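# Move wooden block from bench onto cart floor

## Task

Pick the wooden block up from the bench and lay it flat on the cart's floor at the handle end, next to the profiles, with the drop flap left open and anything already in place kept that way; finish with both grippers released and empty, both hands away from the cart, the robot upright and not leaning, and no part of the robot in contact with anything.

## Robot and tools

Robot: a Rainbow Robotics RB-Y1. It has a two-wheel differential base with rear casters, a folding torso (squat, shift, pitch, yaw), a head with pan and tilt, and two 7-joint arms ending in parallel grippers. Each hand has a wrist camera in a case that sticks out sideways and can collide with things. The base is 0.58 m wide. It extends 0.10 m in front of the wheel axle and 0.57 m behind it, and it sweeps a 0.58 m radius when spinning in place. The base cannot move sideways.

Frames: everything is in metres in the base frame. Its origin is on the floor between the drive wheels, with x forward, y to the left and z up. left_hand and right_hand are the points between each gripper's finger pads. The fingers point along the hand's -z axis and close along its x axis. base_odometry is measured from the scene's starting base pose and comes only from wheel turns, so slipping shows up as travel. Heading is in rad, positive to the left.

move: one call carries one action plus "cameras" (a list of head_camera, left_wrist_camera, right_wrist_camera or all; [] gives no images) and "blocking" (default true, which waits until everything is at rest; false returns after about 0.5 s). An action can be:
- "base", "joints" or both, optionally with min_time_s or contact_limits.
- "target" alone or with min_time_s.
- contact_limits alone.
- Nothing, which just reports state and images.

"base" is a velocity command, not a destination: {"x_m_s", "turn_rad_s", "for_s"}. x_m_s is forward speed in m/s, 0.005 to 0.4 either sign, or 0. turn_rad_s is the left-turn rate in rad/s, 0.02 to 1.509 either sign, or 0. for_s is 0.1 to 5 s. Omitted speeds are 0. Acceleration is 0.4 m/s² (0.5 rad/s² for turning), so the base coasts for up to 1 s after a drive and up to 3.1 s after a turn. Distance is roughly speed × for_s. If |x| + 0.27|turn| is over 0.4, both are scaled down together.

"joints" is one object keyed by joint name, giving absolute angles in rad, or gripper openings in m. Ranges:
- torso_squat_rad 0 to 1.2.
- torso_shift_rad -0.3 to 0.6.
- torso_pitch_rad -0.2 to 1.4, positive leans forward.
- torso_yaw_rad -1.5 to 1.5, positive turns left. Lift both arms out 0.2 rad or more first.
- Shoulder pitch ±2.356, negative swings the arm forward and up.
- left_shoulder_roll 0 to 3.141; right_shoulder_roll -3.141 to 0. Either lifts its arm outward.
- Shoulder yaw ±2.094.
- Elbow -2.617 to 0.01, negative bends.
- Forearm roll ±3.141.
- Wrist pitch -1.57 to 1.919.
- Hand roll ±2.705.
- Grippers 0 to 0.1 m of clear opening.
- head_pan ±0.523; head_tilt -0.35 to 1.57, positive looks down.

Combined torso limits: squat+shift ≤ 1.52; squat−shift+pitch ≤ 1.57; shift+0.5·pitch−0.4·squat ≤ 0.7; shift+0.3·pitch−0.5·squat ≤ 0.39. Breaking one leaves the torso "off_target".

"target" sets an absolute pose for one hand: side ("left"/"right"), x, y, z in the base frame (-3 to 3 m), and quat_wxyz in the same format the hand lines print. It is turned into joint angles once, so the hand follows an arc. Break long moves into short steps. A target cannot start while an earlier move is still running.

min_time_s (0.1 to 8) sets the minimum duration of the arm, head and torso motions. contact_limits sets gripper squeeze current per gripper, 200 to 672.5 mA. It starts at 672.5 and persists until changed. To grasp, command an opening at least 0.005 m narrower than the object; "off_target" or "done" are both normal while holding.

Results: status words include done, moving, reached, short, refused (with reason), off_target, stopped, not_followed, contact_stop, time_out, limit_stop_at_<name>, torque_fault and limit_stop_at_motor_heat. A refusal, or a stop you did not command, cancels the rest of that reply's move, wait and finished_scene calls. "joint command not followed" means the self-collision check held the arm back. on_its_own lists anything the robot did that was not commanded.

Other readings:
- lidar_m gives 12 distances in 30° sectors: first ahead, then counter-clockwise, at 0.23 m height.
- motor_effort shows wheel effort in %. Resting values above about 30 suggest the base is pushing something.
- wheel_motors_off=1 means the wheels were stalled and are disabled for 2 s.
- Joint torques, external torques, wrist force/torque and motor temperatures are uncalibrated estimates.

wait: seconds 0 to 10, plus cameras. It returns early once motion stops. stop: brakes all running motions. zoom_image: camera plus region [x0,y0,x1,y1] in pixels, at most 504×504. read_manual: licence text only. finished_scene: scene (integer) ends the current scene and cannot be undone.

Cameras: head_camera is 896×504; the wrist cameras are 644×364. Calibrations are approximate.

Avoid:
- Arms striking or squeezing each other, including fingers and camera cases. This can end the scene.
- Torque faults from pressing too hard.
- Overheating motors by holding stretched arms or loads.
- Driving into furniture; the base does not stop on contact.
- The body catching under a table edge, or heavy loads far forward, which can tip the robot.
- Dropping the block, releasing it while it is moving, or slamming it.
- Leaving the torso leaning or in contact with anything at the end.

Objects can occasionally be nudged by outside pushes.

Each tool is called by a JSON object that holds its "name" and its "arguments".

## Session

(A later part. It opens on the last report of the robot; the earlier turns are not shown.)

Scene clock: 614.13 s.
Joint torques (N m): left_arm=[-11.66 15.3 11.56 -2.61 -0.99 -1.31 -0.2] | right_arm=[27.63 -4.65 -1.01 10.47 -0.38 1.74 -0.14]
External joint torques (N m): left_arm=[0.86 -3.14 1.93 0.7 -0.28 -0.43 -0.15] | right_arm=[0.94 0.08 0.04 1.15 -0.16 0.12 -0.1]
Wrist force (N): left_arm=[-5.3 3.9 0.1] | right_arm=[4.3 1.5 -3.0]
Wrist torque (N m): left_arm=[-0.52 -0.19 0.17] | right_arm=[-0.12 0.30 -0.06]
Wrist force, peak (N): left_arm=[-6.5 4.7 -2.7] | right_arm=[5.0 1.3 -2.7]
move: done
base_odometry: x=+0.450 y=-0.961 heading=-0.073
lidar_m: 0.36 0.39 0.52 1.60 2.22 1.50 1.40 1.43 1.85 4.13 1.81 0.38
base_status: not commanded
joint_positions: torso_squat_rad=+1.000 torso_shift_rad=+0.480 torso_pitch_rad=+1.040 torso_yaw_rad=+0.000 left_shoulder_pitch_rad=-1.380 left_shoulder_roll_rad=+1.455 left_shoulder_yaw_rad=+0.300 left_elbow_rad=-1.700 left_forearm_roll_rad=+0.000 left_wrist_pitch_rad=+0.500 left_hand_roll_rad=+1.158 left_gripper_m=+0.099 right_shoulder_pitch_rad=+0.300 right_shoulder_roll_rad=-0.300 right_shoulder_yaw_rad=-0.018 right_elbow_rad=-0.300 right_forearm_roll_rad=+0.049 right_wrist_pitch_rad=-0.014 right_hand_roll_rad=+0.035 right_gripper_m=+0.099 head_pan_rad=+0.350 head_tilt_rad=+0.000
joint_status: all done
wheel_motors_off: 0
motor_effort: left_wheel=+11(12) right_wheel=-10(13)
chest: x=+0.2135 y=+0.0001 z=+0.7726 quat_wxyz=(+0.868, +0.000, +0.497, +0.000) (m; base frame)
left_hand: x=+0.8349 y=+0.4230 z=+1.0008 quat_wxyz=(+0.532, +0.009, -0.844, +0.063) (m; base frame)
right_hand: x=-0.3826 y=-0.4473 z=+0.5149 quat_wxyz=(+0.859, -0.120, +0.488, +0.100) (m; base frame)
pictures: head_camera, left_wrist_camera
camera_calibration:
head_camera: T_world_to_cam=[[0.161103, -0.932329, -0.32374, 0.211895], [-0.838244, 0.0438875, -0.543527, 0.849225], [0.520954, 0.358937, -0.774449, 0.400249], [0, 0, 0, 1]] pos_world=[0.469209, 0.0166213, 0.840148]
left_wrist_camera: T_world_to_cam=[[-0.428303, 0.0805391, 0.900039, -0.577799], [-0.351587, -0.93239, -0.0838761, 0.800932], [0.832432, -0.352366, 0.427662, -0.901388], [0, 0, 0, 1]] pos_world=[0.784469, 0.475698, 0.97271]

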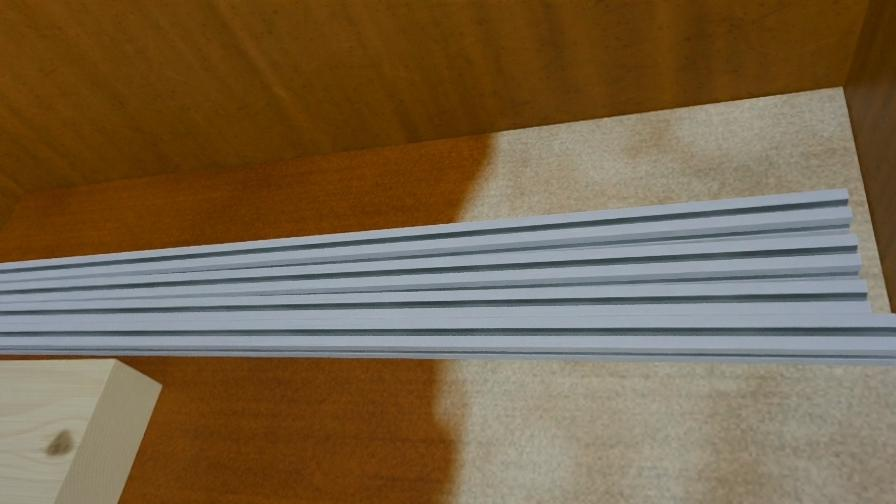

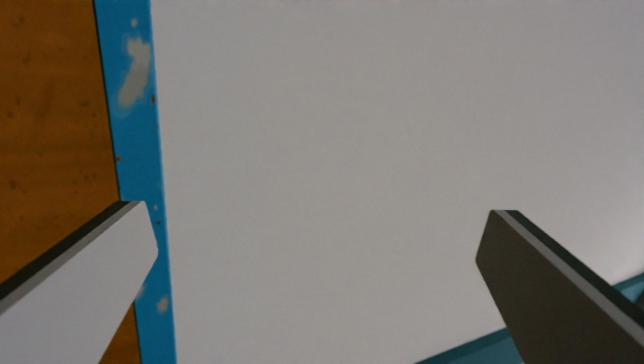

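Clear. Back away and then stand up to verify.

{"name": "move", "arguments": {"base": {"x_m_s":-0.12,"for_s":4.6}, "cameras": ["head_camera"]}}

{"name": "move", "arguments": {"joints": {"torso_squat_rad":0.3,"torso_shift_rad":0.0,"torso_pitch_rad":0.3,"head_tilt_rad":0.4,"head_pan_rad":0.4}, "min_time_s": 3, "cameras": ["head_camera"]}}

Scene clock: 620.67 s.
Joint torques (N m): left_arm=[-11.69 15.88 10.81 -2.73 -1.03 -1.23 -0.21] | right_arm=[27.52 -4.17 -1.89 10.54 -0.41 1.73 -0.01]
External joint torques (N m): left_arm=[0.83 -2.55 1.18 0.58 -0.32 -0.35 -0.16] | right_arm=[0.84 0.57 -0.83 1.22 -0.19 0.12 0.03]
Wrist force (N): left_arm=[-5.2 3.1 -0.1] | right_arm=[4.9 1.3 -2.6]
Wrist torque (N m): left_arm=[-0.43 -0.17 0.21] | right_arm=[-0.10 0.36 -0.03]
Wrist force, peak (N): left_arm=[-5.9 4.5 0.2] | right_arm=[4.8 1.3 -3.3]
move: done
base_odometry: x=-0.100 y=-0.921 heading=-0.072
lidar_m: 0.92 0.94 1.28 4.98 1.34 0.91 0.85 0.87 1.12 2.53 2.68 1.80
base_status: done (sent for 4.6 of 4.6 s)
joint_positions: torso_squat_rad=+1.000 torso_shift_rad=+0.480 torso_pitch_rad=+1.040 torso_yaw_rad=+0.000 left_shoulder_pitch_rad=-1.380 left_shoulder_roll_rad=+1.455 left_shoulder_yaw_rad=+0.300 left_elbow_rad=-1.700 left_forearm_roll_rad=+0.000 left_wrist_pitch_rad=+0.500 left_hand_roll_rad=+1.158 left_gripper_m=+0.099 right_shoulder_pitch_rad=+0.300 right_shoulder_roll_rad=-0.300 right_shoulder_yaw_rad=-0.018 right_elbow_rad=-0.300 right_forearm_roll_rad=+0.049 right_wrist_pitch_rad=-0.014 right_hand_roll_rad=+0.035 right_gripper_m=+0.099 head_pan_rad=+0.350 head_tilt_rad=+0.000
joint_status: not commanded
wheel_motors_off: 0
motor_effort: left_wheel=+16(30) right_wheel=-15(31)
chest: x=+0.2135 y=+0.0001 z=+0.7727 quat_wxyz=(+0.868, +0.000, +0.497, +0.000) (m; base frame)
left_hand: x=+0.8348 y=+0.4230 z=+1.0009 quat_wxyz=(+0.532, +0.009, -0.845, +0.063) (m; base frame)
right_hand: x=-0.3826 y=-0.4473 z=+0.5148 quat_wxyz=(+0.859, -0.120, +0.488, +0.100) (m; base frame)
pictures: head_camera
camera_calibration:
head_camera: T_world_to_cam=[[0.161143, -0.932331, -0.323715, 0.211904], [-0.83812, 0.0439237, -0.543715, 0.849294], [0.521141, 0.358928, -0.774327, 0.400189], [0, 0, 0, 1]] pos_world=[0.469109, 0.0166214, 0.840247]

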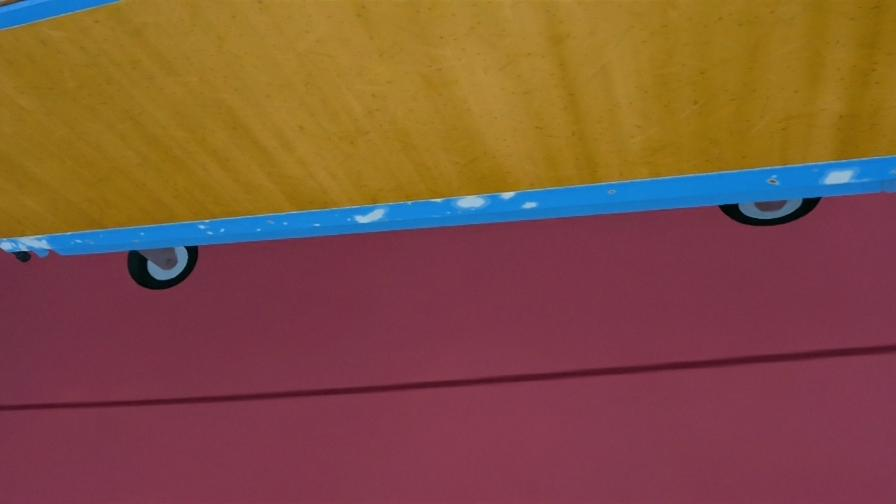

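Scene clock: 624.73 s.
Joint torques (N m): left_arm=[-8.81 8.27 4.06 0.55 -0.48 -0.72 -0.14] | right_arm=[14.04 -8.18 -1.71 4.79 -0.26 0.67 -0.01]
External joint torques (N m): left_arm=[0.84 -2.03 0.6 0.41 -0.21 -0.24 -0.12] | right_arm=[1.14 0.43 -0.42 0.81 -0.17 0.17 0]
Wrist force (N): left_arm=[-2.3 4.2 3.8] | right_arm=[0.8 2.7 -4.8]
Wrist torque (N m): left_arm=[-0.53 -0.04 0.17] | right_arm=[-0.19 0.07 -0.10]
Wrist force, peak (N): left_arm=[-6.2 3.5 0.6] | right_arm=[2.8 2.6 -5.3]
move: done
base_odometry: x=-0.100 y=-0.921 heading=-0.072
lidar_m: 0.92 0.96 1.28 4.98 1.33 0.90 0.85 0.88 1.15 2.54 2.70 1.81
base_status: not commanded
joint_positions: torso_squat_rad=+0.300 torso_shift_rad=+0.000 torso_pitch_rad=+0.300 torso_yaw_rad=+0.000 left_shoulder_pitch_rad=-1.380 left_shoulder_roll_rad=+1.455 left_shoulder_yaw_rad=+0.300 left_elbow_rad=-1.700 left_forearm_roll_rad=+0.000 left_wrist_pitch_rad=+0.500 left_hand_roll_rad=+1.158 left_gripper_m=+0.099 right_shoulder_pitch_rad=+0.300 right_shoulder_roll_rad=-0.300 right_shoulder_yaw_rad=-0.018 right_elbow_rad=-0.300 right_forearm_roll_rad=+0.049 right_wrist_pitch_rad=-0.014 right_hand_roll_rad=+0.035 right_gripper_m=+0.099 head_pan_rad=+0.400 head_tilt_rad=+0.400
joint_status: all done
wheel_motors_off: 0
motor_effort: left_wheel=+16(20) right_wheel=-15(19)
chest: x=-0.1366 y=+0.0001 z=+1.2449 quat_wxyz=(+0.989, +0.000, +0.149, +0.000) (m; base frame)
left_hand: x=+0.1683 y=+0.4231 z=+1.8324 quat_wxyz=(+0.190, -0.015, -0.980, +0.062) (m; base frame)
right_hand: x=-0.4029 y=-0.4473 z=+0.6526 quat_wxyz=(+0.977, -0.147, +0.145, +0.050) (m; base frame)
pictures: head_camera
camera_calibration:
head_camera: T_world_to_cam=[[0.369972, -0.917458, -0.146257, 0.229185], [-0.583695, -0.107069, -0.804883, 1.16926], [0.722787, 0.383154, -0.575128, 0.808099], [0, 0, 0, 1]] pos_world=[0.0136154, 0.0258333, 1.4394]

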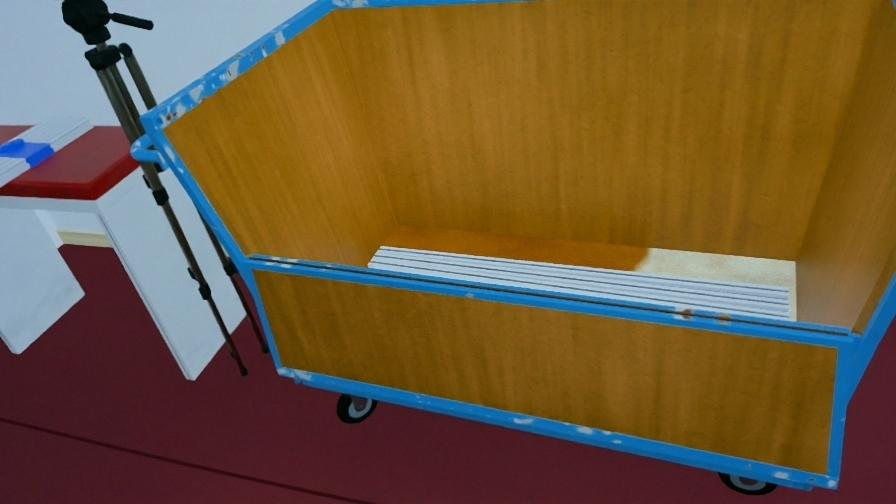

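{"name": "finished_scene", "arguments": {"scene": 2}}

The scene is finished: the task was done.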